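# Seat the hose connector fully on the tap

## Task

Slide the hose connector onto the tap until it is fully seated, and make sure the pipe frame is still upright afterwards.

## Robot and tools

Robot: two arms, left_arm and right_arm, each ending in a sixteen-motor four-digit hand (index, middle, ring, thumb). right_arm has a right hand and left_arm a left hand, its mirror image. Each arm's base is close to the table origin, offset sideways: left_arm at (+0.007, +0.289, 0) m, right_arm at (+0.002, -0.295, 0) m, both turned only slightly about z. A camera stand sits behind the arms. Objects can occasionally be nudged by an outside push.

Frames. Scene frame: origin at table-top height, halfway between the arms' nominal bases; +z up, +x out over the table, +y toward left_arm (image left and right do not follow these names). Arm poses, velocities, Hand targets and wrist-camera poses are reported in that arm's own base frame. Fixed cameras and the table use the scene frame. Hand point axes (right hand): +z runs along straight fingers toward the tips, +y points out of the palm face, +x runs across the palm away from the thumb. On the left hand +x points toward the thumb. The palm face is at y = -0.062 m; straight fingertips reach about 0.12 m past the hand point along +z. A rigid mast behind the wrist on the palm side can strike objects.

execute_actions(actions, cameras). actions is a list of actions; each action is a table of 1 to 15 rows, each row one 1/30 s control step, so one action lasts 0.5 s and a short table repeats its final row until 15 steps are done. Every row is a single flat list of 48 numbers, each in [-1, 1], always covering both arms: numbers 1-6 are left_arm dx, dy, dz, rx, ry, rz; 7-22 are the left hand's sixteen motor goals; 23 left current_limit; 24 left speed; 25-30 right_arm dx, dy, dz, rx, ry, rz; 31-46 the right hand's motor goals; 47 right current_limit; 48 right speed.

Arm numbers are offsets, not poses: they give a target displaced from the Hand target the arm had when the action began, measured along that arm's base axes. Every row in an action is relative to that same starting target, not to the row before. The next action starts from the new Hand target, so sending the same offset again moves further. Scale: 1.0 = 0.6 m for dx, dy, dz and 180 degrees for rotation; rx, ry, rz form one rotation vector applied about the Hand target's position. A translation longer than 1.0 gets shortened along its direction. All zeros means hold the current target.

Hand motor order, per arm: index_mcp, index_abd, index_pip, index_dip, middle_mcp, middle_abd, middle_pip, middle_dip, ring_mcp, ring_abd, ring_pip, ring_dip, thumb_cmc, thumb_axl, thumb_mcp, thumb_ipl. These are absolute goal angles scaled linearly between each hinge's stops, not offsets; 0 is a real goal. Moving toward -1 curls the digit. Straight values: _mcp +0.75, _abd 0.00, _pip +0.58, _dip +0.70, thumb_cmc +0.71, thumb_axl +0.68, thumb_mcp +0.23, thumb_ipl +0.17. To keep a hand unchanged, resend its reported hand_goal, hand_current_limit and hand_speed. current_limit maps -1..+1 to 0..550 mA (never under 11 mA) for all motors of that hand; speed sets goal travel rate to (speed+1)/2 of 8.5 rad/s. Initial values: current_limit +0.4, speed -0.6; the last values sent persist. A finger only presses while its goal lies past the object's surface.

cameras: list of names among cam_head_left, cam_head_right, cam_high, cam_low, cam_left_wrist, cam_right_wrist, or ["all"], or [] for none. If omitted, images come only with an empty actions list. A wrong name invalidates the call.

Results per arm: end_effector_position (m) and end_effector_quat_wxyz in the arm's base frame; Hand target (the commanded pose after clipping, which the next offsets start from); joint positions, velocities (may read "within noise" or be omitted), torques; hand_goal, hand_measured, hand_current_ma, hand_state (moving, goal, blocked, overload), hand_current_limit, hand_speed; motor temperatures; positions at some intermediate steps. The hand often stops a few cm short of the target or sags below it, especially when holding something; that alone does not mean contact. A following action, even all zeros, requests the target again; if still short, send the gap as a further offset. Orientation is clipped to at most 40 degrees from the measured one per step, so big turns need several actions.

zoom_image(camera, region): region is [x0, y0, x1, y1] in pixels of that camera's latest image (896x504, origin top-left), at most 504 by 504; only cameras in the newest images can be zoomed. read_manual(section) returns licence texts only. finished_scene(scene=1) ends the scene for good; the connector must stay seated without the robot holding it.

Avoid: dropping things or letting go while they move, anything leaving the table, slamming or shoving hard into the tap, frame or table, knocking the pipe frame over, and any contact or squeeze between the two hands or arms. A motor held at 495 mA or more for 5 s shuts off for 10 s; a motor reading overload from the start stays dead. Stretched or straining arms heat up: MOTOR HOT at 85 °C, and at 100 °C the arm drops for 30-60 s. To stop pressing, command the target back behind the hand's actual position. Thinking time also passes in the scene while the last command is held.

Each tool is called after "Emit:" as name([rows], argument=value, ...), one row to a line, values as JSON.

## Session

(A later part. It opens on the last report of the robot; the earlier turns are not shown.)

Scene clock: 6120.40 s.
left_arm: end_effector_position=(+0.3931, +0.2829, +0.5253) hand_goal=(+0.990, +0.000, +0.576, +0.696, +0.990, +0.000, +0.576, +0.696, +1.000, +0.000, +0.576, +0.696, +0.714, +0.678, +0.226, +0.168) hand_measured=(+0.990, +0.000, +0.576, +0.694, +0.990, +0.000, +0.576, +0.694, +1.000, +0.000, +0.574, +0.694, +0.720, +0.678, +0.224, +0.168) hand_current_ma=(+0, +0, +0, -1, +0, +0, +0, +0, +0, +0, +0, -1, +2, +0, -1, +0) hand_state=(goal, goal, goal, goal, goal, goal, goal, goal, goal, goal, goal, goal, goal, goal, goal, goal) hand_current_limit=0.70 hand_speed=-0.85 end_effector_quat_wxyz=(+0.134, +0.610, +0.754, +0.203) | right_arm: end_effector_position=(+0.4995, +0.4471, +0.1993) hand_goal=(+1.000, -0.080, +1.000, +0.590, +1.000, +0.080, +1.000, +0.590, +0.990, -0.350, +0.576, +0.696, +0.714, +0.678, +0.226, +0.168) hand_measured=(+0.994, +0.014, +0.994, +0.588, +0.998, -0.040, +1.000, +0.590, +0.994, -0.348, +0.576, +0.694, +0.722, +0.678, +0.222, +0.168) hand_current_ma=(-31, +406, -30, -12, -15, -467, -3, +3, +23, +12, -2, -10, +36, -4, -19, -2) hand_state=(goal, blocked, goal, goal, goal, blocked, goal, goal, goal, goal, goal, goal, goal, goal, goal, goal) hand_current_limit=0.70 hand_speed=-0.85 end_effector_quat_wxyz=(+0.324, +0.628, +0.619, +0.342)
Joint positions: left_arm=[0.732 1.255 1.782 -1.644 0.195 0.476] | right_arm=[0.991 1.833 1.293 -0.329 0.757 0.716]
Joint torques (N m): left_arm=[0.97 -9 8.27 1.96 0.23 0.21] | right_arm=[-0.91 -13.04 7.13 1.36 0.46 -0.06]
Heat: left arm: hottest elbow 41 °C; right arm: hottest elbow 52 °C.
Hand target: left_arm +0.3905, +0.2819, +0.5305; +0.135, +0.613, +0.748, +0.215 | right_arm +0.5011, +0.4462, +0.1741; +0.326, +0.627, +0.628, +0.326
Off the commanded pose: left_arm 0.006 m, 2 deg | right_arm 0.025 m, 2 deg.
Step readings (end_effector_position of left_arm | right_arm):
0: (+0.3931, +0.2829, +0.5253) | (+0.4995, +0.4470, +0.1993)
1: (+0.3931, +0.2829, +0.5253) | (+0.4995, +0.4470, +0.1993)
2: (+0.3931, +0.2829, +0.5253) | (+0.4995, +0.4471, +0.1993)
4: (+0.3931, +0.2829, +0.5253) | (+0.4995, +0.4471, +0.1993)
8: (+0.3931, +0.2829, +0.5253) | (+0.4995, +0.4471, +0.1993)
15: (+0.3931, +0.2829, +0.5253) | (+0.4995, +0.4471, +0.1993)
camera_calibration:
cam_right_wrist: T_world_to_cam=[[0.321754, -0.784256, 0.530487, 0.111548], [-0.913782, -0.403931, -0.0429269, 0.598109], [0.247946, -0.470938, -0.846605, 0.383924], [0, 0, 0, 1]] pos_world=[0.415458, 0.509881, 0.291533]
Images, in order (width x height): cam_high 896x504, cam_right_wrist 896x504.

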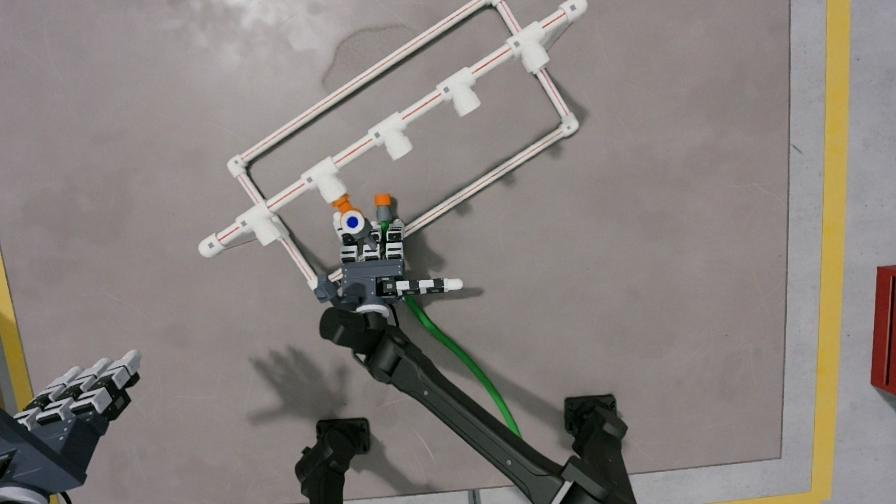

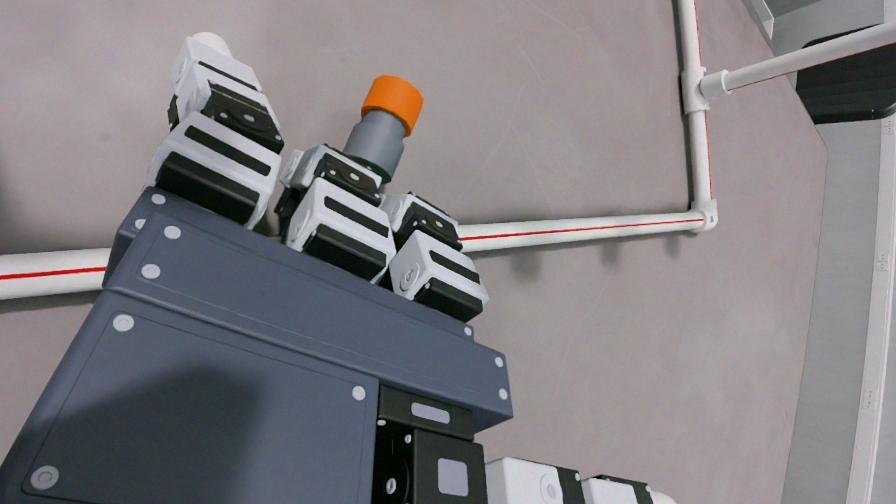

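Emit:
execute_actions([
  [[0,0,0,0,0,0,0.99,0,0.576,0.696,0.99,0,0.576,0.696,1.0,0,0.576,0.696,0.714,0.678,0.226,0.168,0.7,-0.85,-0.0167,0,0.0833,0,0,0,1.0,-0.1,1.0,0.59,1.0,0.08,1.0,0.59,0.99,-0.35,0.576,0.696,0.714,0.678,0.226,0.168,0.7,-0.85]],
  [[0,0,0,0,0,0,0.99,0,0.576,0.696,0.99,0,0.576,0.696,1.0,0,0.576,0.696,0.714,0.678,0.226,0.168,0.7,-0.85,-0.045,0,0.06,0,0,0,1.0,-0.1,1.0,0.59,1.0,0.08,1.0,0.59,0.99,-0.35,0.576,0.696,0.714,0.678,0.226,0.168,0.7,-0.85]],
  [[0,0,0,0,0,0,0.99,0,0.576,0.696,0.99,0,0.576,0.696,1.0,0,0.576,0.696,0.714,0.678,0.226,0.168,0.7,-0.85,-0.06,0,0.035,0,0,0,1.0,-0.1,1.0,0.59,1.0,0.08,1.0,0.59,0.99,-0.35,0.576,0.696,0.714,0.678,0.226,0.168,0.7,-0.85]],
], cameras=["cam_high","cam_low","cam_right_wrist"])

Emit:
zoom_image(camera="cam_low", region=[370, 230, 450, 300])

Scene clock: 6139.67 s.
left_arm: end_effector_position=(+0.3931, +0.2829, +0.5253) hand_goal=(+0.990, +0.000, +0.576, +0.696, +0.990, +0.000, +0.576, +0.696, +1.000, +0.000, +0.576, +0.696, +0.714, +0.678, +0.226, +0.168) hand_measured=(+0.990, +0.000, +0.576, +0.694, +0.990, +0.000, +0.576, +0.694, +1.000, +0.000, +0.574, +0.694, +0.720, +0.678, +0.224, +0.168) hand_current_ma=(+0, +0, +0, -1, +0, +0, +0, +0, +0, +0, +0, -1, +2, +0, -1, +0) hand_state=(goal, goal, goal, goal, goal, goal, goal, goal, goal, goal, goal, goal, goal, goal, goal, goal) hand_current_limit=0.70 hand_speed=-0.85 end_effector_quat_wxyz=(+0.134, +0.610, +0.754, +0.203) | right_arm: end_effector_position=(+0.4274, +0.4433, +0.2560) hand_goal=(+1.000, -0.100, +1.000, +0.590, +1.000, +0.080, +1.000, +0.590, +0.990, -0.350, +0.576, +0.696, +0.714, +0.678, +0.226, +0.168) hand_measured=(+1.000, +0.002, +0.988, +0.580, +1.000, -0.040, +0.994, +0.584, +0.994, -0.348, +0.576, +0.694, +0.722, +0.678, +0.222, +0.168) hand_current_ma=(-3, +449, -61, -48, -1, -467, -31, -25, +23, +12, -2, -10, +36, -4, -19, -2) hand_state=(goal, blocked, goal, goal, goal, blocked, goal, goal, goal, goal, goal, goal, goal, goal, goal, goal) hand_current_limit=0.70 hand_speed=-0.85 end_effector_quat_wxyz=(+0.331, +0.622, +0.639, +0.308)
Joint positions: left_arm=[0.732 1.255 1.782 -1.644 0.195 0.476] | right_arm=[1.101 1.685 1.293 -0.647 0.814 0.84]
Joint torques (N m): left_arm=[1.26 -8.64 8.29 1.96 0.21 0.2] | right_arm=[-0.56 -15.15 10.36 0.47 0.95 0.02]
Heat: left arm: hottest elbow 41 °C; right arm: hottest elbow 52 °C.
Hand target: left_arm +0.3905, +0.2819, +0.5305; +0.135, +0.613, +0.748, +0.215 | right_arm +0.4280, +0.4462, +0.2812; +0.326, +0.627, +0.628, +0.326
Off the commanded pose: left_arm 0.006 m, 2 deg | right_arm 0.025 m, 3 deg.
Step readings (end_effector_position of left_arm | right_arm):
0: (+0.3931, +0.2829, +0.5253) | (+0.4995, +0.4471, +0.1993)
1: (+0.3931, +0.2829, +0.5253) | (+0.4995, +0.4471, +0.1993)
2: (+0.3931, +0.2829, +0.5253) | (+0.4993, +0.4469, +0.1989)
4: (+0.3931, +0.2829, +0.5253) | (+0.4984, +0.4454, +0.1985)
8: (+0.3931, +0.2829, +0.5253) | (+0.4954, +0.4426, +0.1987)
15: (+0.3931, +0.2829, +0.5253) | (+0.4938, +0.4399, +0.1986)
16: (+0.3931, +0.2829, +0.5253) | (+0.4936, +0.4398, +0.1987)
17: (+0.3931, +0.2829, +0.5253) | (+0.4919, +0.4401, +0.1989)
19: (+0.3931, +0.2829, +0.5253) | (+0.4876, +0.4386, +0.2018)
23: (+0.3931, +0.2829, +0.5253) | (+0.4762, +0.4368, +0.2163)
30: (+0.3931, +0.2829, +0.5253) | (+0.4632, +0.4398, +0.2345)
31: (+0.3931, +0.2829, +0.5253) | (+0.4626, +0.4400, +0.2343)
32: (+0.3931, +0.2829, +0.5253) | (+0.4608, +0.4397, +0.2339)
34: (+0.3931, +0.2829, +0.5253) | (+0.4560, +0.4381, +0.2344)
38: (+0.3931, +0.2829, +0.5253) | (+0.4423, +0.4405, +0.2416)
45: (+0.3931, +0.2829, +0.5253) | (+0.4277, +0.4448, +0.2562)
camera_calibration:
cam_right_wrist: T_world_to_cam=[[0.351088, -0.744017, 0.568485, 0.0615752], [-0.911648, -0.410134, 0.0262485, 0.517236], [0.213626, -0.527474, -0.822275, 0.481507], [0, 0, 0, 1]] pos_world=[0.347057, 0.511931, 0.34735]
Images, in order (width x height): cam_high 896x504, cam_low 896x504, cam_right_wrist 896x504.

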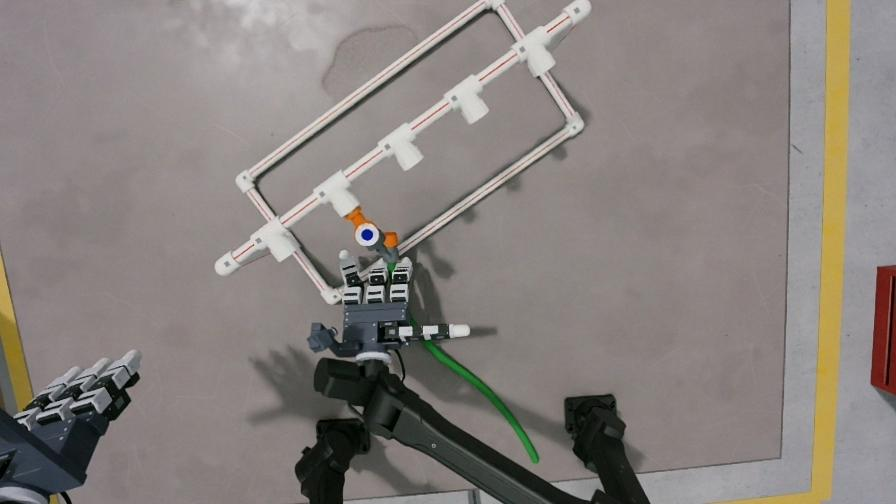

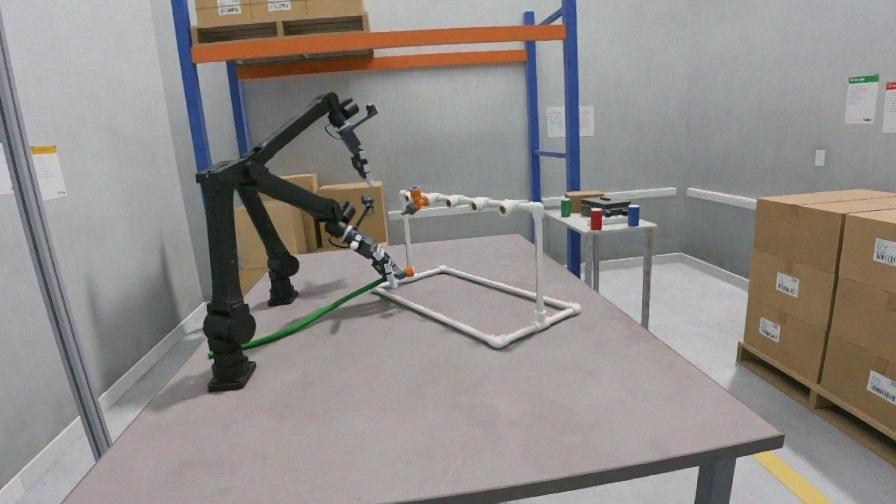

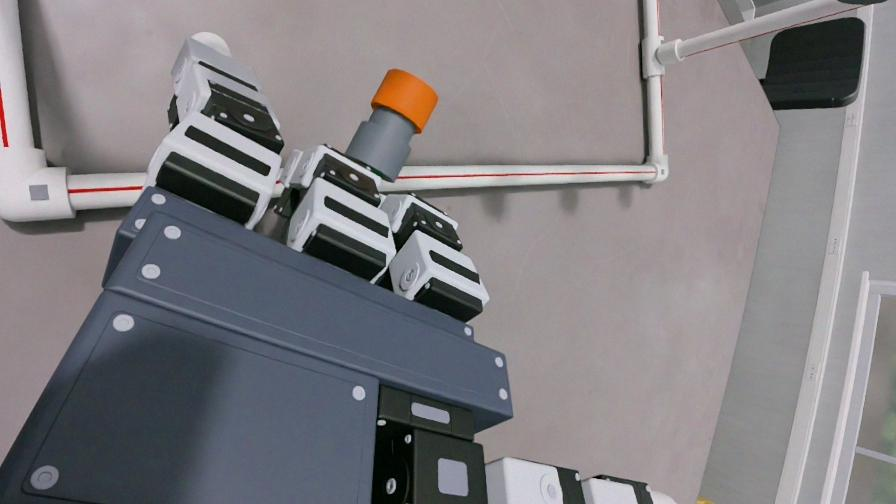

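Scaled by 6.300.

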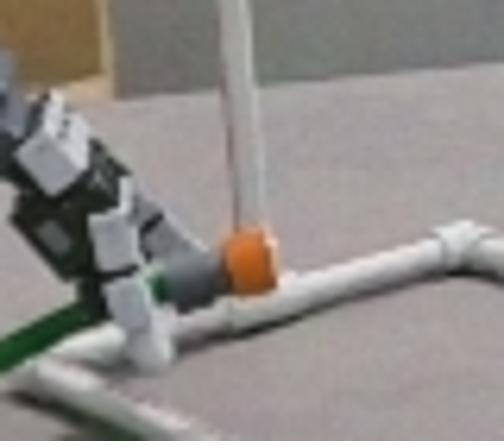

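Emit:
zoom_image(camera="cam_high", region=[340, 210, 430, 290])

Emit:
zoom_image(camera="cam_right_wrist", region=[310, 50, 460, 210])

Scaled by 5.600.

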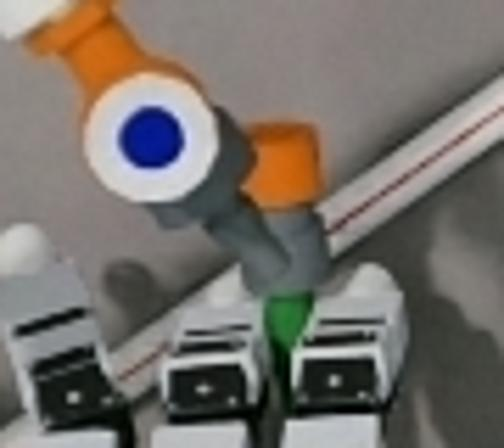

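Scaled by 3.150.

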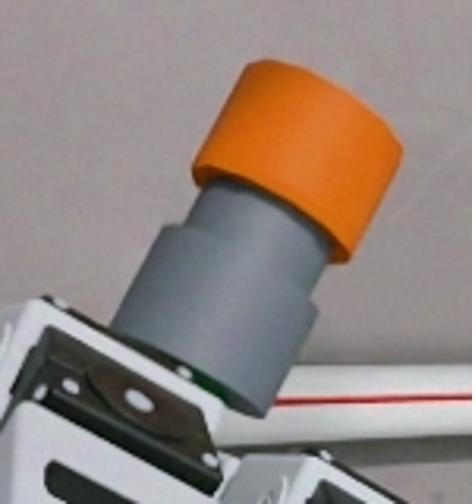

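Emit:
execute_actions([
  [[0,0,0,0,0,0,0.99,0,0.576,0.696,0.99,0,0.576,0.696,1.0,0,0.576,0.696,0.714,0.678,0.226,0.168,0.7,-0.85,-0.075,-0.083,0.033,0,0,0,1.0,-0.1,1.0,0.59,1.0,0.08,1.0,0.59,-0.07,0,-0.3,-0.17,0.714,0.678,0.226,0.168,0.7,-0.85]],
  [[0,0,0,0,0,0,0.99,0,0.576,0.696,0.99,0,0.576,0.696,1.0,0,0.576,0.696,0.714,0.678,0.226,0.168,0.7,-0.85,-0.0167,-0.033,0.075,0,0,0.0635,1.0,-0.1,1.0,0.57,1.0,0.08,1.0,0.57,-0.07,0,-0.3,-0.17,0.714,0.678,0.226,0.168,0.7,-0.85]],
  [[0,0,0,0,0,0,0.99,0,0.576,0.696,0.99,0,0.576,0.696,1.0,0,0.576,0.696,0.714,0.678,0.226,0.168,0.7,-0.85,0.01,0.008,0.1,0,0,0.0635,1.0,-0.1,1.0,0.55,1.0,0.08,1.0,0.55,-0.07,0,-0.3,-0.17,0.714,0.678,0.226,0.168,0.7,-0.85]],
], cameras=["cam_high","cam_right_wrist"])

Scene clock: 6265.87 s.
left_arm: end_effector_position=(+0.3931, +0.2829, +0.5253) hand_goal=(+0.990, +0.000, +0.576, +0.696, +0.990, +0.000, +0.576, +0.696, +1.000, +0.000, +0.576, +0.696, +0.714, +0.678, +0.226, +0.168) hand_measured=(+0.990, +0.000, +0.576, +0.694, +0.990, +0.000, +0.576, +0.694, +1.000, +0.000, +0.574, +0.694, +0.720, +0.678, +0.224, +0.168) hand_current_ma=(+0, +0, +0, -1, +0, +0, +0, +0, +0, +0, +0, -1, +2, +0, -1, +0) hand_state=(goal, goal, goal, goal, goal, goal, goal, goal, goal, goal, goal, goal, goal, goal, goal, goal) hand_current_limit=0.70 hand_speed=-0.85 end_effector_quat_wxyz=(+0.134, +0.610, +0.754, +0.203) | right_arm: end_effector_position=(+0.3731, +0.3785, +0.3793) hand_goal=(+1.000, -0.100, +1.000, +0.550, +1.000, +0.080, +1.000, +0.550, -0.070, +0.000, -0.300, -0.170, +0.714, +0.678, +0.226, +0.168) hand_measured=(+1.000, +0.002, +0.990, +0.550, +1.000, -0.040, +0.996, +0.550, -0.054, -0.002, -0.296, -0.168, +0.722, +0.678, +0.222, +0.168) hand_current_ma=(-1, +449, -48, -3, -1, -467, -17, +1, +86, -12, +19, +11, +36, -4, -19, -2) hand_state=(goal, blocked, goal, goal, goal, blocked, goal, goal, goal, goal, goal, goal, goal, goal, goal, goal) hand_current_limit=0.70 hand_speed=-0.85 end_effector_quat_wxyz=(+0.252, +0.493, +0.748, +0.367)
Joint positions: left_arm=[0.732 1.255 1.782 -1.644 0.195 0.476] | right_arm=[1.047 1.19 1.085 -0.66 0.511 0.419]
Joint torques (N m): left_arm=[1.03 -8.82 8.32 1.98 0.24 0.18] | right_arm=[-1.26 -8.18 12.46 1.43 0.45 -0.2]
Motor temperatures (°C): left_arm=[26 32 41 27 28 27] | right_arm=[26 37 56 26 27 25]
Heat: left arm: hottest elbow 41 °C; right arm: hottest elbow 56 °C.
Hand target: left_arm +0.3905, +0.2819, +0.5305; +0.135, +0.613, +0.748, +0.215 | right_arm +0.3790, +0.3815, +0.4059; +0.255, +0.490, +0.740, +0.385
Off the commanded pose: left_arm 0.006 m, 2 deg | right_arm 0.027 m, 2 deg.
Step readings (end_effector_position of left_arm | right_arm):
0: (+0.3931, +0.2829, +0.5253) | (+0.4274, +0.4432, +0.2560)
1: (+0.3931, +0.2829, +0.5253) | (+0.4273, +0.4432, +0.2559)
2: (+0.3931, +0.2829, +0.5253) | (+0.4268, +0.4419, +0.2564)
4: (+0.3931, +0.2829, +0.5253) | (+0.4207, +0.4336, +0.2584)
8: (+0.3931, +0.2829, +0.5253) | (+0.4035, +0.4082, +0.2712)
15: (+0.3931, +0.2829, +0.5253) | (+0.3904, +0.3981, +0.2995)
16: (+0.3931, +0.2829, +0.5253) | (+0.3899, +0.3981, +0.2996)
17: (+0.3931, +0.2829, +0.5253) | (+0.3891, +0.3988, +0.2977)
19: (+0.3931, +0.2829, +0.5253) | (+0.3840, +0.3969, +0.2933)
23: (+0.3931, +0.2829, +0.5253) | (+0.3723, +0.3827, +0.3068)
30: (+0.3931, +0.2829, +0.5253) | (+0.3685, +0.3761, +0.3460)
31: (+0.3931, +0.2829, +0.5253) | (+0.3688, +0.3772, +0.3461)
32: (+0.3931, +0.2829, +0.5253) | (+0.3691, +0.3803, +0.3442)
34: (+0.3931, +0.2829, +0.5253) | (+0.3700, +0.3868, +0.3420)
38: (+0.3931, +0.2829, +0.5253) | (+0.3725, +0.3839, +0.3577)
45: (+0.3931, +0.2829, +0.5253) | (+0.3741, +0.3748, +0.3798)
camera_calibration:
cam_right_wrist: T_world_to_cam=[[0.620448, -0.564171, 0.544752, -0.197358], [-0.686431, -0.726604, 0.0293074, 0.472566], [0.379285, -0.392118, -0.838085, 0.453263], [0, 0, 0, 1]] pos_world=[0.274919, 0.409758, 0.473535]
Images, in order (width x height): cam_high 896x504, cam_right_wrist 896x504.

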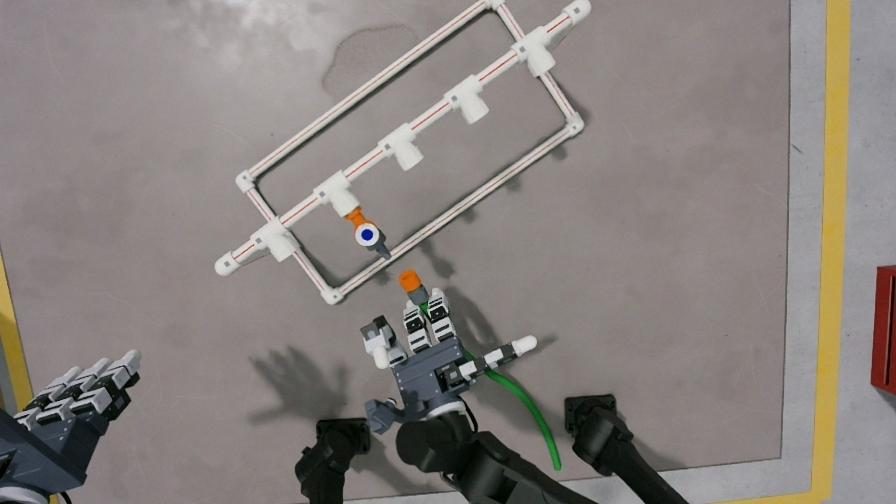

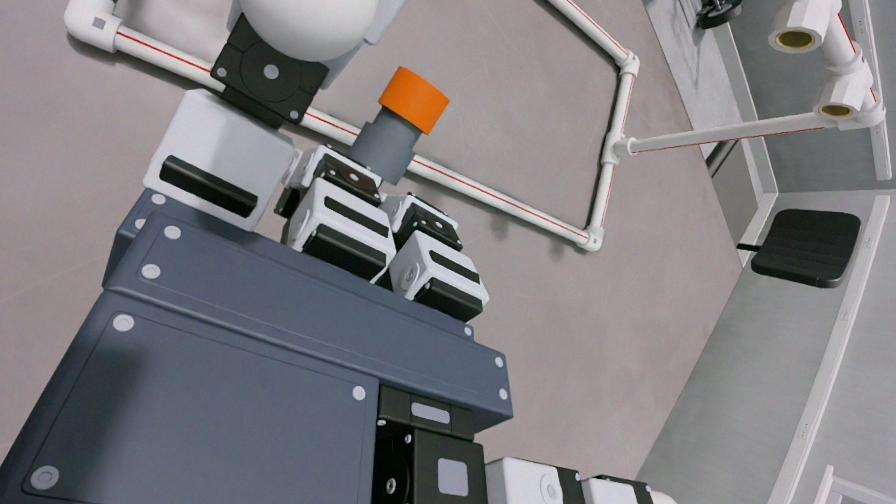

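Emit:
execute_actions([
  [[0,0,0,0,0,0,0.99,0,0.576,0.696,0.99,0,0.576,0.696,1.0,0,0.576,0.696,0.714,0.678,0.226,0.168,0.7,-0.85,0.025,0.013,0.1,0,0,0.0635,1.0,-0.1,1.0,0.53,1.0,0.08,1.0,0.53,-0.07,0,-0.3,-0.17,0.714,0.678,0.226,0.168,0.7,-0.85]],
], cameras=["cam_high","cam_right_wrist","cam_head_left","cam_low"])

Emit:
zoom_image(camera="cam_high", region=[340, 190, 450, 290])

Emit:
zoom_image(camera="cam_low", region=[360, 170, 450, 250])

Emit:
zoom_image(camera="cam_head_left", region=[350, 110, 450, 210])

Scene clock: 6278.57 s.
left_arm: end_effector_position=(+0.3931, +0.2829, +0.5253) hand_goal=(+0.990, +0.000, +0.576, +0.696, +0.990, +0.000, +0.576, +0.696, +1.000, +0.000, +0.576, +0.696, +0.714, +0.678, +0.226, +0.168) hand_measured=(+0.990, +0.000, +0.576, +0.694, +0.990, +0.000, +0.576, +0.694, +1.000, +0.000, +0.574, +0.694, +0.720, +0.678, +0.224, +0.168) hand_current_ma=(+0, +0, +0, -1, +0, +0, +0, +0, +0, +0, +0, -1, +2, +0, -1, +0) hand_state=(goal, goal, goal, goal, goal, goal, goal, goal, goal, goal, goal, goal, goal, goal, goal, goal) hand_current_limit=0.70 hand_speed=-0.85 end_effector_quat_wxyz=(+0.134, +0.610, +0.754, +0.203) | right_arm: end_effector_position=(+0.3877, +0.3859, +0.4217) hand_goal=(+1.000, -0.100, +1.000, +0.530, +1.000, +0.080, +1.000, +0.530, -0.070, +0.000, -0.300, -0.170, +0.714, +0.678, +0.226, +0.168) hand_measured=(+1.000, +0.002, +0.992, +0.532, +1.000, -0.040, +0.998, +0.530, -0.054, -0.002, -0.296, -0.168, +0.722, +0.678, +0.222, +0.168) hand_current_ma=(-1, +449, -42, +5, -1, -467, -14, +2, +80, -11, +18, +11, +36, -4, -19, -2) hand_state=(goal, blocked, goal, goal, goal, blocked, goal, goal, goal, goal, goal, goal, goal, goal, goal, goal) hand_current_limit=0.70 hand_speed=-0.85 end_effector_quat_wxyz=(+0.207, +0.420, +0.797, +0.382)
Joint positions: left_arm=[0.732 1.255 1.782 -1.644 0.195 0.476] | right_arm=[0.941 1.158 1.174 -0.72 0.274 0.214]
Joint torques (N m): left_arm=[0.79 -8.82 8.25 1.96 0.23 0.18] | right_arm=[-1.26 -7.94 14.72 1.26 0.23 -0.22]
Motor temperatures (°C): left_arm=[26 32 41 27 28 27] | right_arm=[26 36 58 26 27 25]
Heat: left arm: hottest elbow 41 °C; right arm: hottest elbow 58 °C.
Hand target: left_arm +0.3905, +0.2819, +0.5305; +0.135, +0.613, +0.748, +0.215 | right_arm +0.3939, +0.3893, +0.4659; +0.215, +0.414, +0.785, +0.408
Off the commanded pose: left_arm 0.006 m, 2 deg | right_arm 0.045 m, 3 deg.
Step readings (end_effector_position of left_arm | right_arm):
0: (+0.3931, +0.2829, +0.5253) | (+0.3731, +0.3785, +0.3793)
1: (+0.3931, +0.2829, +0.5253) | (+0.3730, +0.3791, +0.3790)
2: (+0.3931, +0.2829, +0.5253) | (+0.3727, +0.3823, +0.3771)
4: (+0.3931, +0.2829, +0.5253) | (+0.3733, +0.3887, +0.3740)
8: (+0.3931, +0.2829, +0.5253) | (+0.3818, +0.3860, +0.3860)
15: (+0.3931, +0.2829, +0.5253) | (+0.3894, +0.3830, +0.4201)
camera_calibration:
cam_right_wrist: T_world_to_cam=[[0.731491, -0.427056, 0.531548, -0.315512], [-0.529621, -0.846849, 0.0484639, 0.464173], [0.429444, -0.31697, -0.845641, 0.440859], [0, 0, 0, 1]] pos_world=[0.287306, 0.398082, 0.518022]
Images, in order (width x height): cam_head_left 896x504, cam_high 896x504, cam_low 896x504, cam_right_wrist 896x504.

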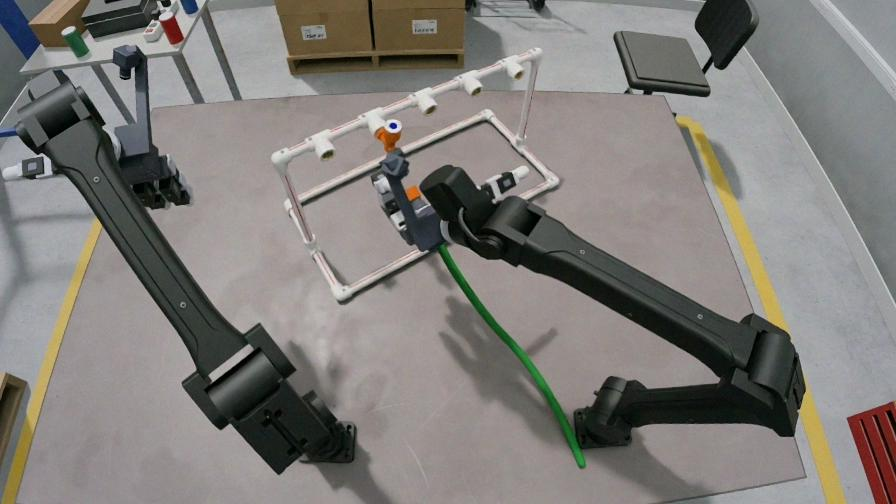

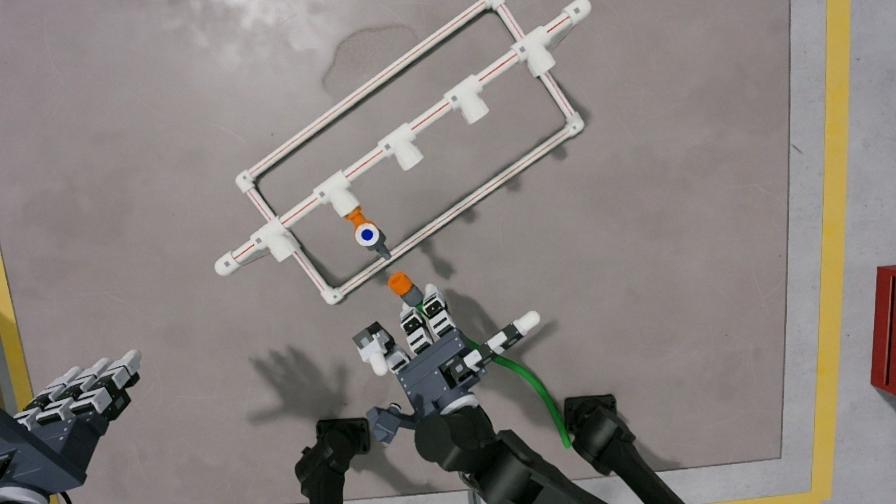

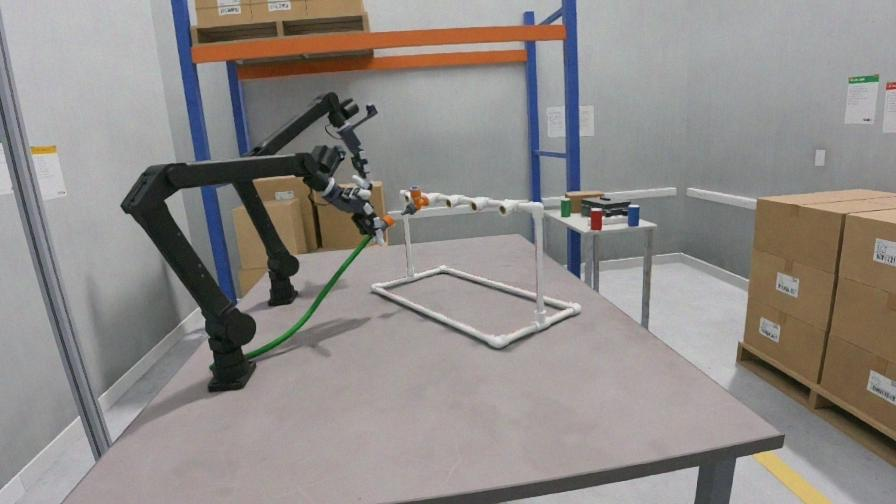

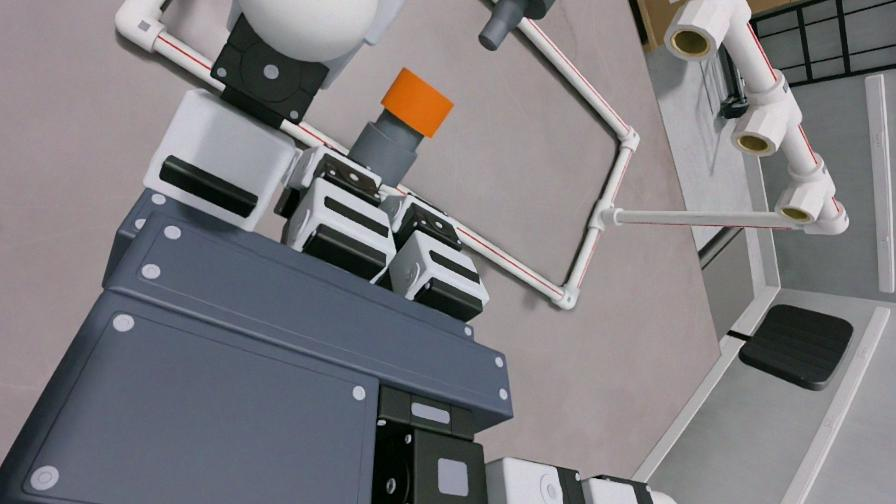

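Scaled by 4.582.

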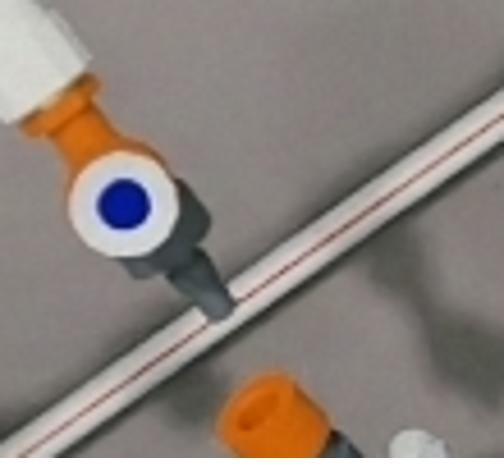

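Scaled by 5.600.

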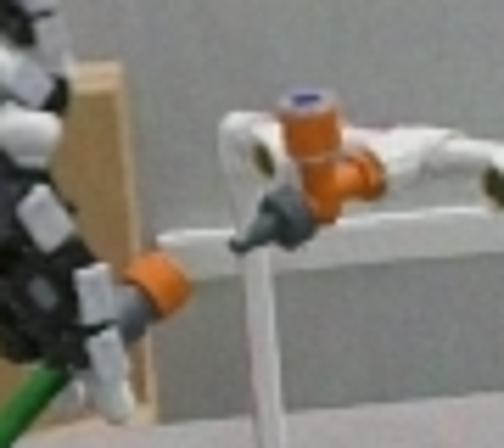

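Scaled by 5.040.

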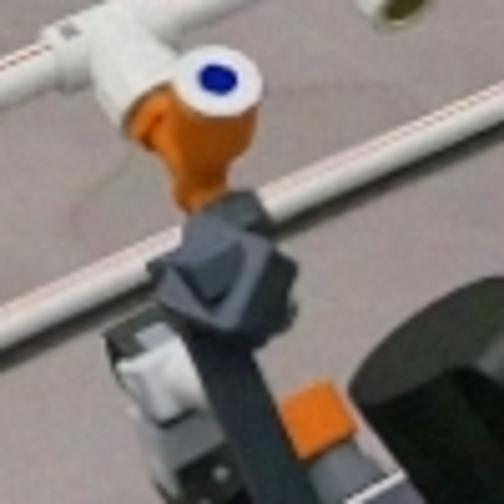

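Emit:
zoom_image(camera="cam_high", region=[370, 220, 460, 310])

Emit:
zoom_image(camera="cam_right_wrist", region=[330, 0, 560, 200])

Scaled by 5.600.

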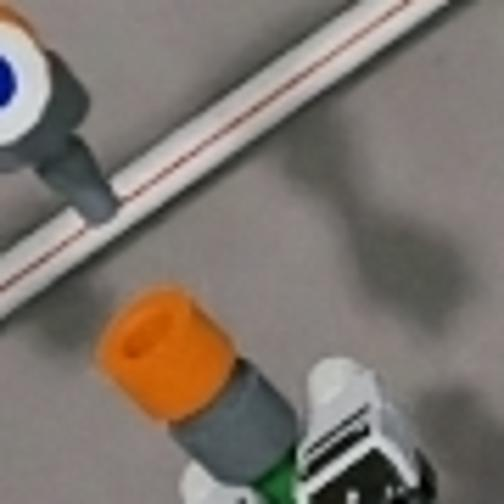

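Scaled by 2.191.

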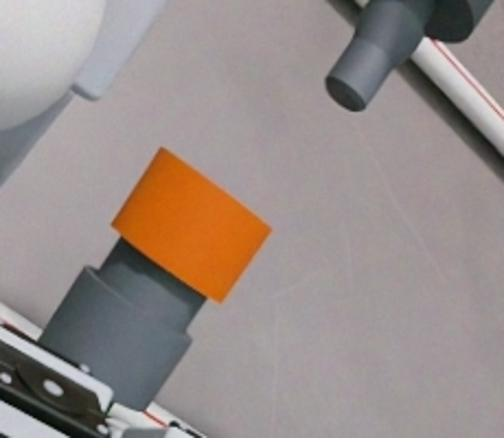

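Emit:
zoom_image(camera="cam_low", region=[365, 180, 435, 240])

Scaled by 7.200.

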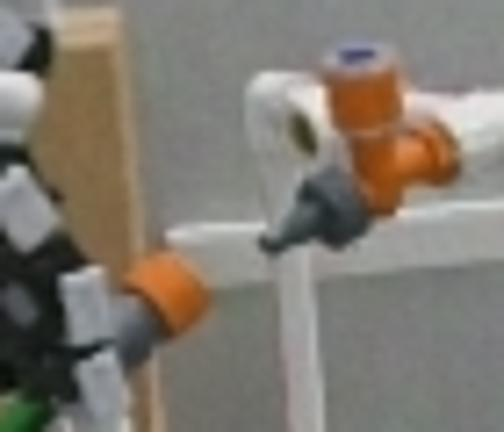

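Emit:
execute_actions([
  [[0,0,0,0,0,0,0.99,0,0.576,0.696,0.99,0,0.576,0.696,1.0,0,0.576,0.696,0.714,0.678,0.226,0.168,0.7,-0.85,0.045,0.01,0.0175,0,0,0,1.0,-0.1,1.0,0.61,1.0,0.08,1.0,0.61,-0.07,0,-0.3,-0.17,0.714,0.678,0.226,0.168,0.7,-0.85]],
], cameras=["cam_high","cam_right_wrist","cam_low"])

Emit:
zoom_image(camera="cam_high", region=[355, 215, 435, 295])

Emit:
zoom_image(camera="cam_low", region=[365, 180, 435, 240])

Emit:
zoom_image(camera="cam_right_wrist", region=[330, 0, 530, 180])

Scene clock: 6325.50 s.
left_arm: end_effector_position=(+0.3931, +0.2829, +0.5253) hand_goal=(+0.990, +0.000, +0.576, +0.696, +0.990, +0.000, +0.576, +0.696, +1.000, +0.000, +0.576, +0.696, +0.714, +0.678, +0.226, +0.168) hand_measured=(+0.990, +0.000, +0.576, +0.694, +0.990, +0.000, +0.576, +0.694, +1.000, +0.000, +0.574, +0.694, +0.720, +0.678, +0.224, +0.168) hand_current_ma=(+0, +0, +0, -1, +0, +0, +0, +0, +0, +0, +0, -1, +2, +0, -1, +0) hand_state=(goal, goal, goal, goal, goal, goal, goal, goal, goal, goal, goal, goal, goal, goal, goal, goal) hand_current_limit=0.70 hand_speed=-0.85 end_effector_quat_wxyz=(+0.134, +0.610, +0.754, +0.203) | right_arm: end_effector_position=(+0.4125, +0.3883, +0.4372) hand_goal=(+1.000, -0.100, +1.000, +0.610, +1.000, +0.080, +1.000, +0.610, -0.070, +0.000, -0.300, -0.170, +0.714, +0.678, +0.226, +0.168) hand_measured=(+1.000, +0.002, +0.992, +0.604, +1.000, -0.040, +0.998, +0.604, -0.054, -0.002, -0.296, -0.168, +0.722, +0.678, +0.222, +0.168) hand_current_ma=(-1, +449, -42, -25, +0, -467, -9, -34, +80, -11, +18, +11, +36, -4, -19, -2) hand_state=(goal, blocked, goal, goal, goal, blocked, goal, goal, goal, goal, goal, goal, goal, goal, goal, goal) hand_current_limit=0.70 hand_speed=-0.85 end_effector_quat_wxyz=(+0.207, +0.421, +0.794, +0.386)
Joint positions: left_arm=[0.732 1.255 1.782 -1.644 0.195 0.476] | right_arm=[0.893 1.201 1.243 -0.729 0.236 0.185]
Joint torques (N m): left_arm=[1.32 -8.88 8.29 1.98 0.2 0.2] | right_arm=[-1.14 -7.47 15.19 1.29 0.19 -0.22]
Motor temperatures (°C): left_arm=[26 32 41 27 28 27] | right_arm=[26 35 68 26 26 25]
Heat: left arm: hottest elbow 41 °C; right arm: hottest elbow 68 °C.
Hand target: left_arm +0.3905, +0.2819, +0.5305; +0.135, +0.613, +0.748, +0.215 | right_arm +0.4210, +0.3953, +0.4763; +0.215, +0.414, +0.785, +0.408
Off the commanded pose: left_arm 0.006 m, 2 deg | right_arm 0.041 m, 3 deg.
Step readings (end_effector_position of left_arm | right_arm):
0: (+0.3931, +0.2829, +0.5253) | (+0.3876, +0.3859, +0.4217)
1: (+0.3931, +0.2829, +0.5253) | (+0.3877, +0.3859, +0.4216)
2: (+0.3931, +0.2829, +0.5253) | (+0.3881, +0.3860, +0.4221)
4: (+0.3931, +0.2829, +0.5253) | (+0.3908, +0.3871, +0.4241)
8: (+0.3931, +0.2829, +0.5253) | (+0.4039, +0.3864, +0.4347)
15: (+0.3931, +0.2829, +0.5253) | (+0.4119, +0.3870, +0.4404)
camera_calibration:
cam_right_wrist: T_world_to_cam=[[0.729543, -0.432556, 0.529776, -0.337263], [-0.530281, -0.846937, 0.0387239, 0.483226], [0.431937, -0.309181, -0.847253, 0.440791], [0, 0, 0, 1]] pos_world=[0.311899, 0.399661, 0.533423]
Images, in order (width x height): cam_high 896x504, cam_low 896x504, cam_right_wrist 896x504.

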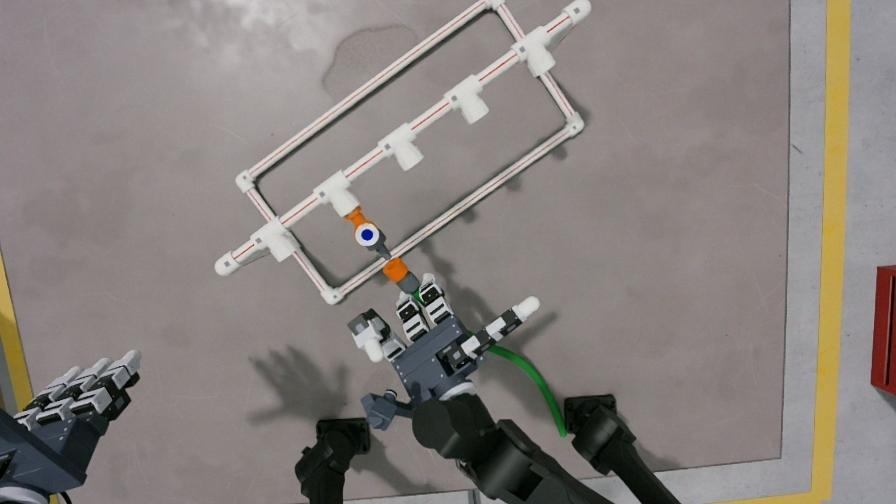

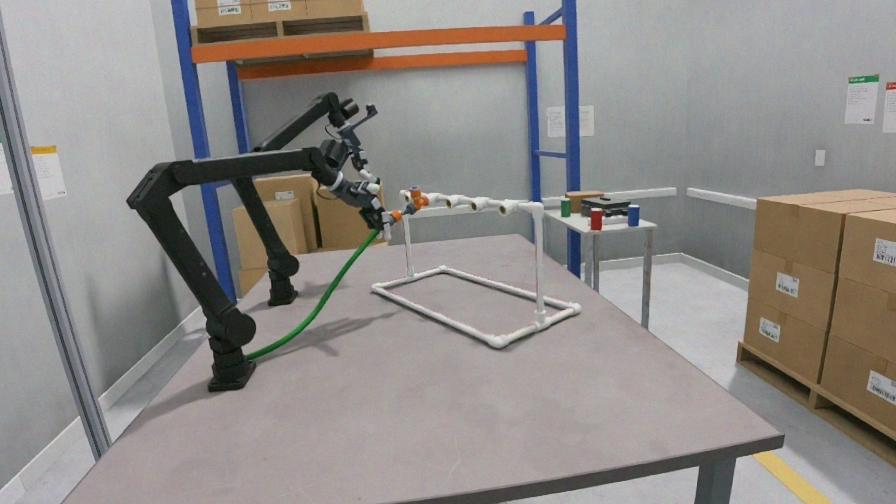

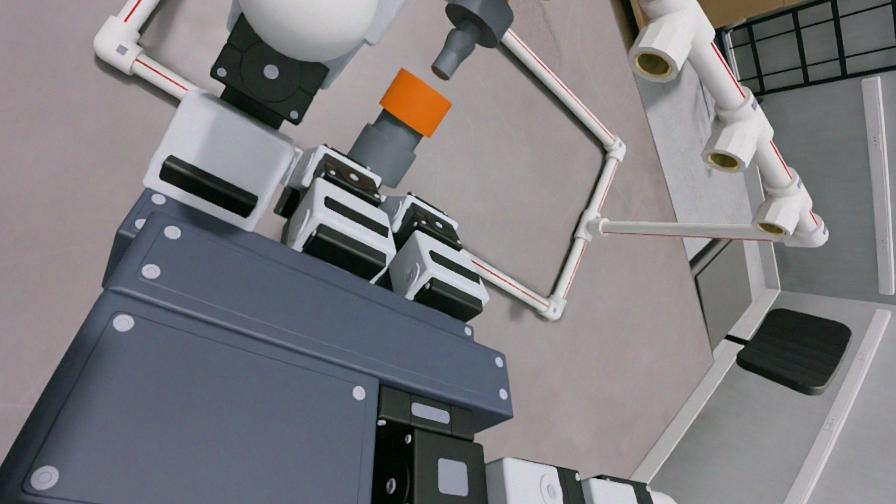

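Scaled by 6.300.

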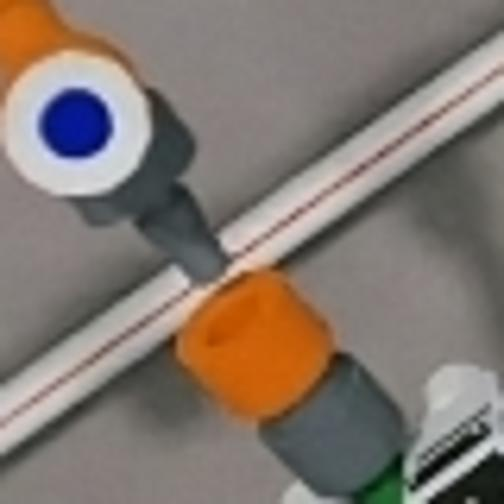

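Scaled by 7.200.

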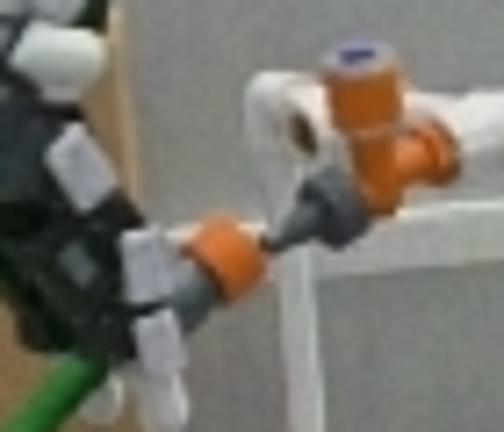

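Scaled by 2.520.

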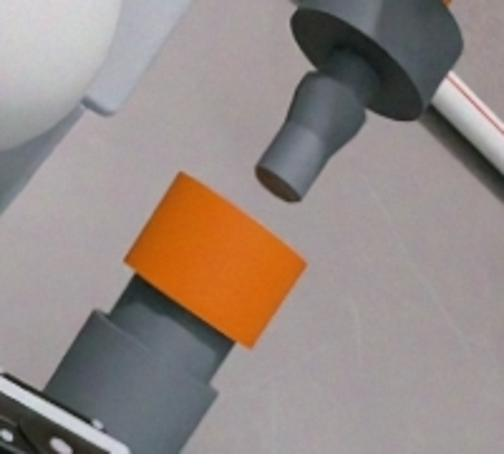

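Emit:
zoom_image(camera="cam_low", region=[380, 198, 420, 232])

Scaled by 12.600.

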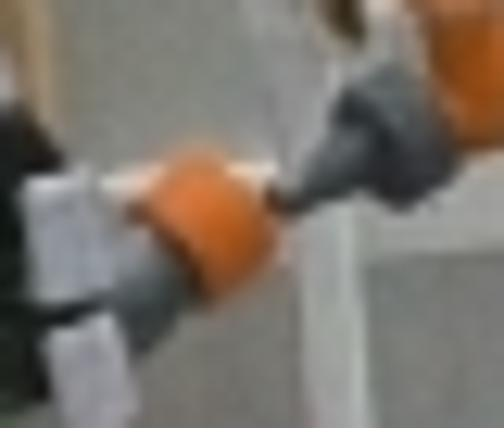

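Emit:
execute_actions(actions=[], cameras=["cam_left_wrist","cam_head_left","cam_head_right"])

Emit:
zoom_image(camera="cam_head_right", region=[330, 100, 440, 200])

Emit:
zoom_image(camera="cam_head_left", region=[350, 110, 450, 210])

Scene clock: 6400.00 s.
left_arm: end_effector_position=(+0.3931, +0.2829, +0.5253) hand_goal=(+0.990, +0.000, +0.576, +0.696, +0.990, +0.000, +0.576, +0.696, +1.000, +0.000, +0.576, +0.696, +0.714, +0.678, +0.226, +0.168) hand_measured=(+0.990, +0.000, +0.576, +0.694, +0.990, +0.000, +0.576, +0.694, +1.000, +0.000, +0.574, +0.694, +0.720, +0.678, +0.224, +0.168) hand_current_ma=(+0, +0, +0, -1, +0, +0, +0, +0, +0, +0, +0, -1, +2, +0, -1, +0) hand_state=(goal, goal, goal, goal, goal, goal, goal, goal, goal, goal, goal, goal, goal, goal, goal, goal) hand_current_limit=0.70 hand_speed=-0.85 end_effector_quat_wxyz=(+0.134, +0.610, +0.754, +0.203) | right_arm: end_effector_position=(+0.4125, +0.3883, +0.4372) hand_goal=(+1.000, -0.100, +1.000, +0.610, +1.000, +0.080, +1.000, +0.610, -0.070, +0.000, -0.300, -0.170, +0.714, +0.678, +0.226, +0.168) hand_measured=(+1.000, +0.002, +0.992, +0.604, +1.000, -0.040, +0.998, +0.604, -0.054, -0.002, -0.296, -0.168, +0.722, +0.678, +0.222, +0.168) hand_current_ma=(-1, +449, -42, -25, +0, -467, -9, -34, +80, -11, +18, +11, +36, -4, -19, -2) hand_state=(goal, blocked, goal, goal, goal, blocked, goal, goal, goal, goal, goal, goal, goal, goal, goal, goal) hand_current_limit=0.70 hand_speed=-0.85 end_effector_quat_wxyz=(+0.207, +0.421, +0.794, +0.386)
Joint positions: left_arm=[0.732 1.255 1.782 -1.644 0.195 0.476] | right_arm=[0.893 1.201 1.243 -0.729 0.236 0.184]
Joint velocities: within noise
Joint torques (N m): left_arm=[0.85 -9.11 8.25 1.92 0.24 0.18] | right_arm=[-1.14 -7.53 15.17 1.28 0.19 -0.21]
Motor temperatures (°C): left_arm=[26 32 40 27 28 27] | right_arm=[26 34 67 26 25 25]
Heat: left arm: hottest elbow 40 °C; right arm: hottest elbow 67 °C.
Hand target: left_arm +0.3905, +0.2819, +0.5305; +0.135, +0.613, +0.748, +0.215 | right_arm +0.4210, +0.3953, +0.4763; +0.215, +0.414, +0.785, +0.408
Off the commanded pose: left_arm 0.006 m, 2 deg | right_arm 0.041 m, 3 deg.
camera_calibration:
cam_left_wrist: T_world_to_cam=[[-0.368648, -0.879679, -0.300438, 0.516156], [-0.892542, 0.244657, 0.378829, 0.0389096], [-0.259743, 0.407808, -0.875343, 0.57487], [0, 0, 0, 1]] pos_world=[0.374327, 0.210095, 0.643541]
Images, in order (width x height): cam_head_left 896x504, cam_head_right 896x504, cam_left_wrist 896x504.

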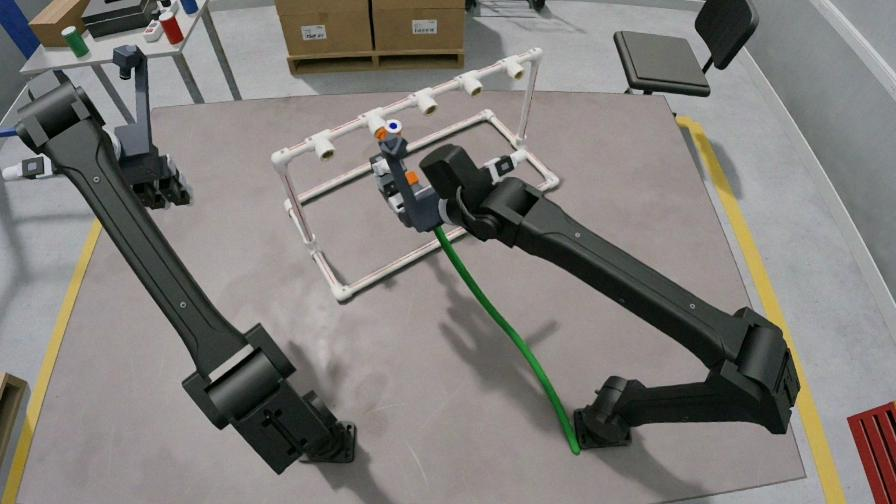

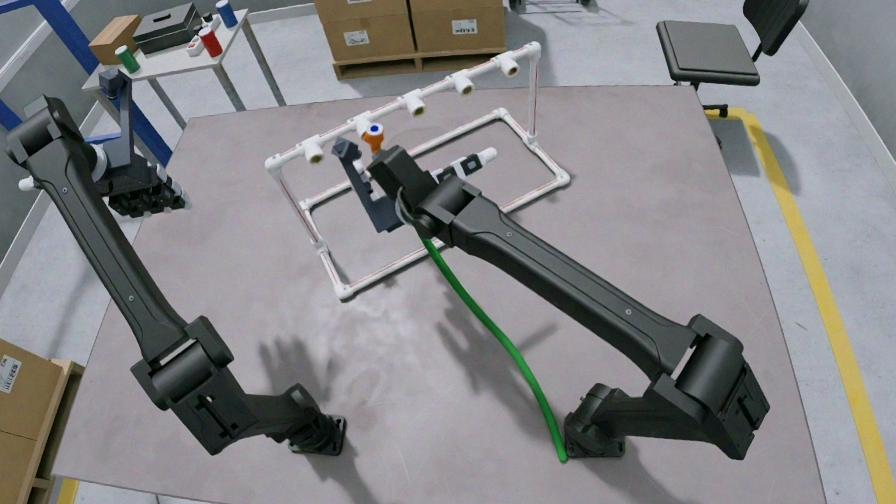

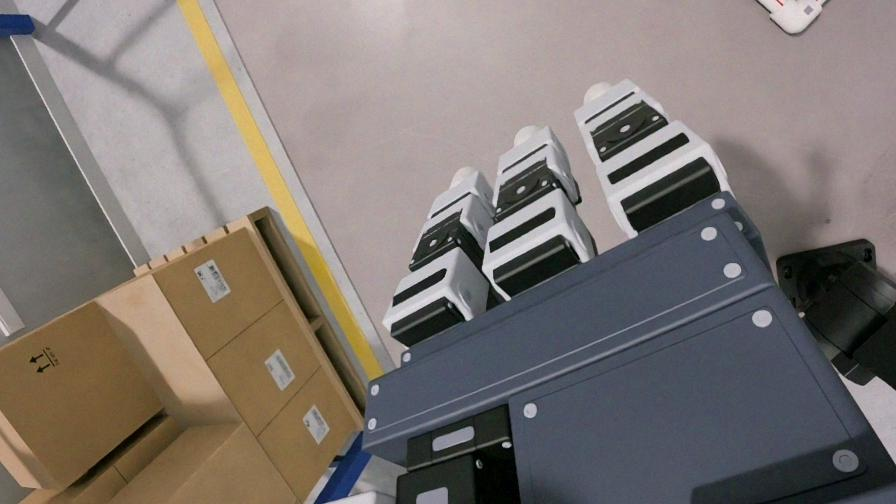

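Scaled by 4.582.

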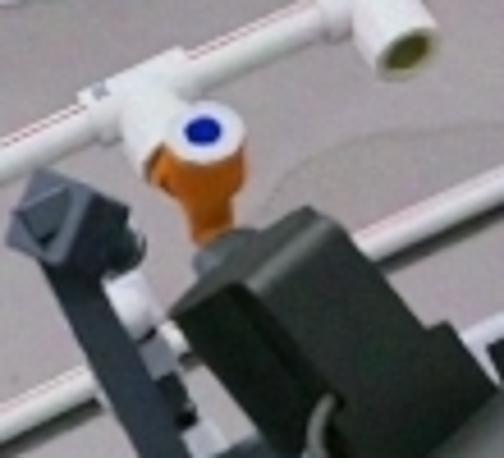

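Scaled by 5.040.

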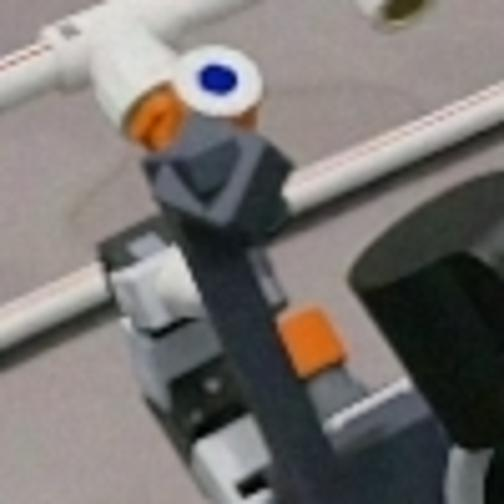

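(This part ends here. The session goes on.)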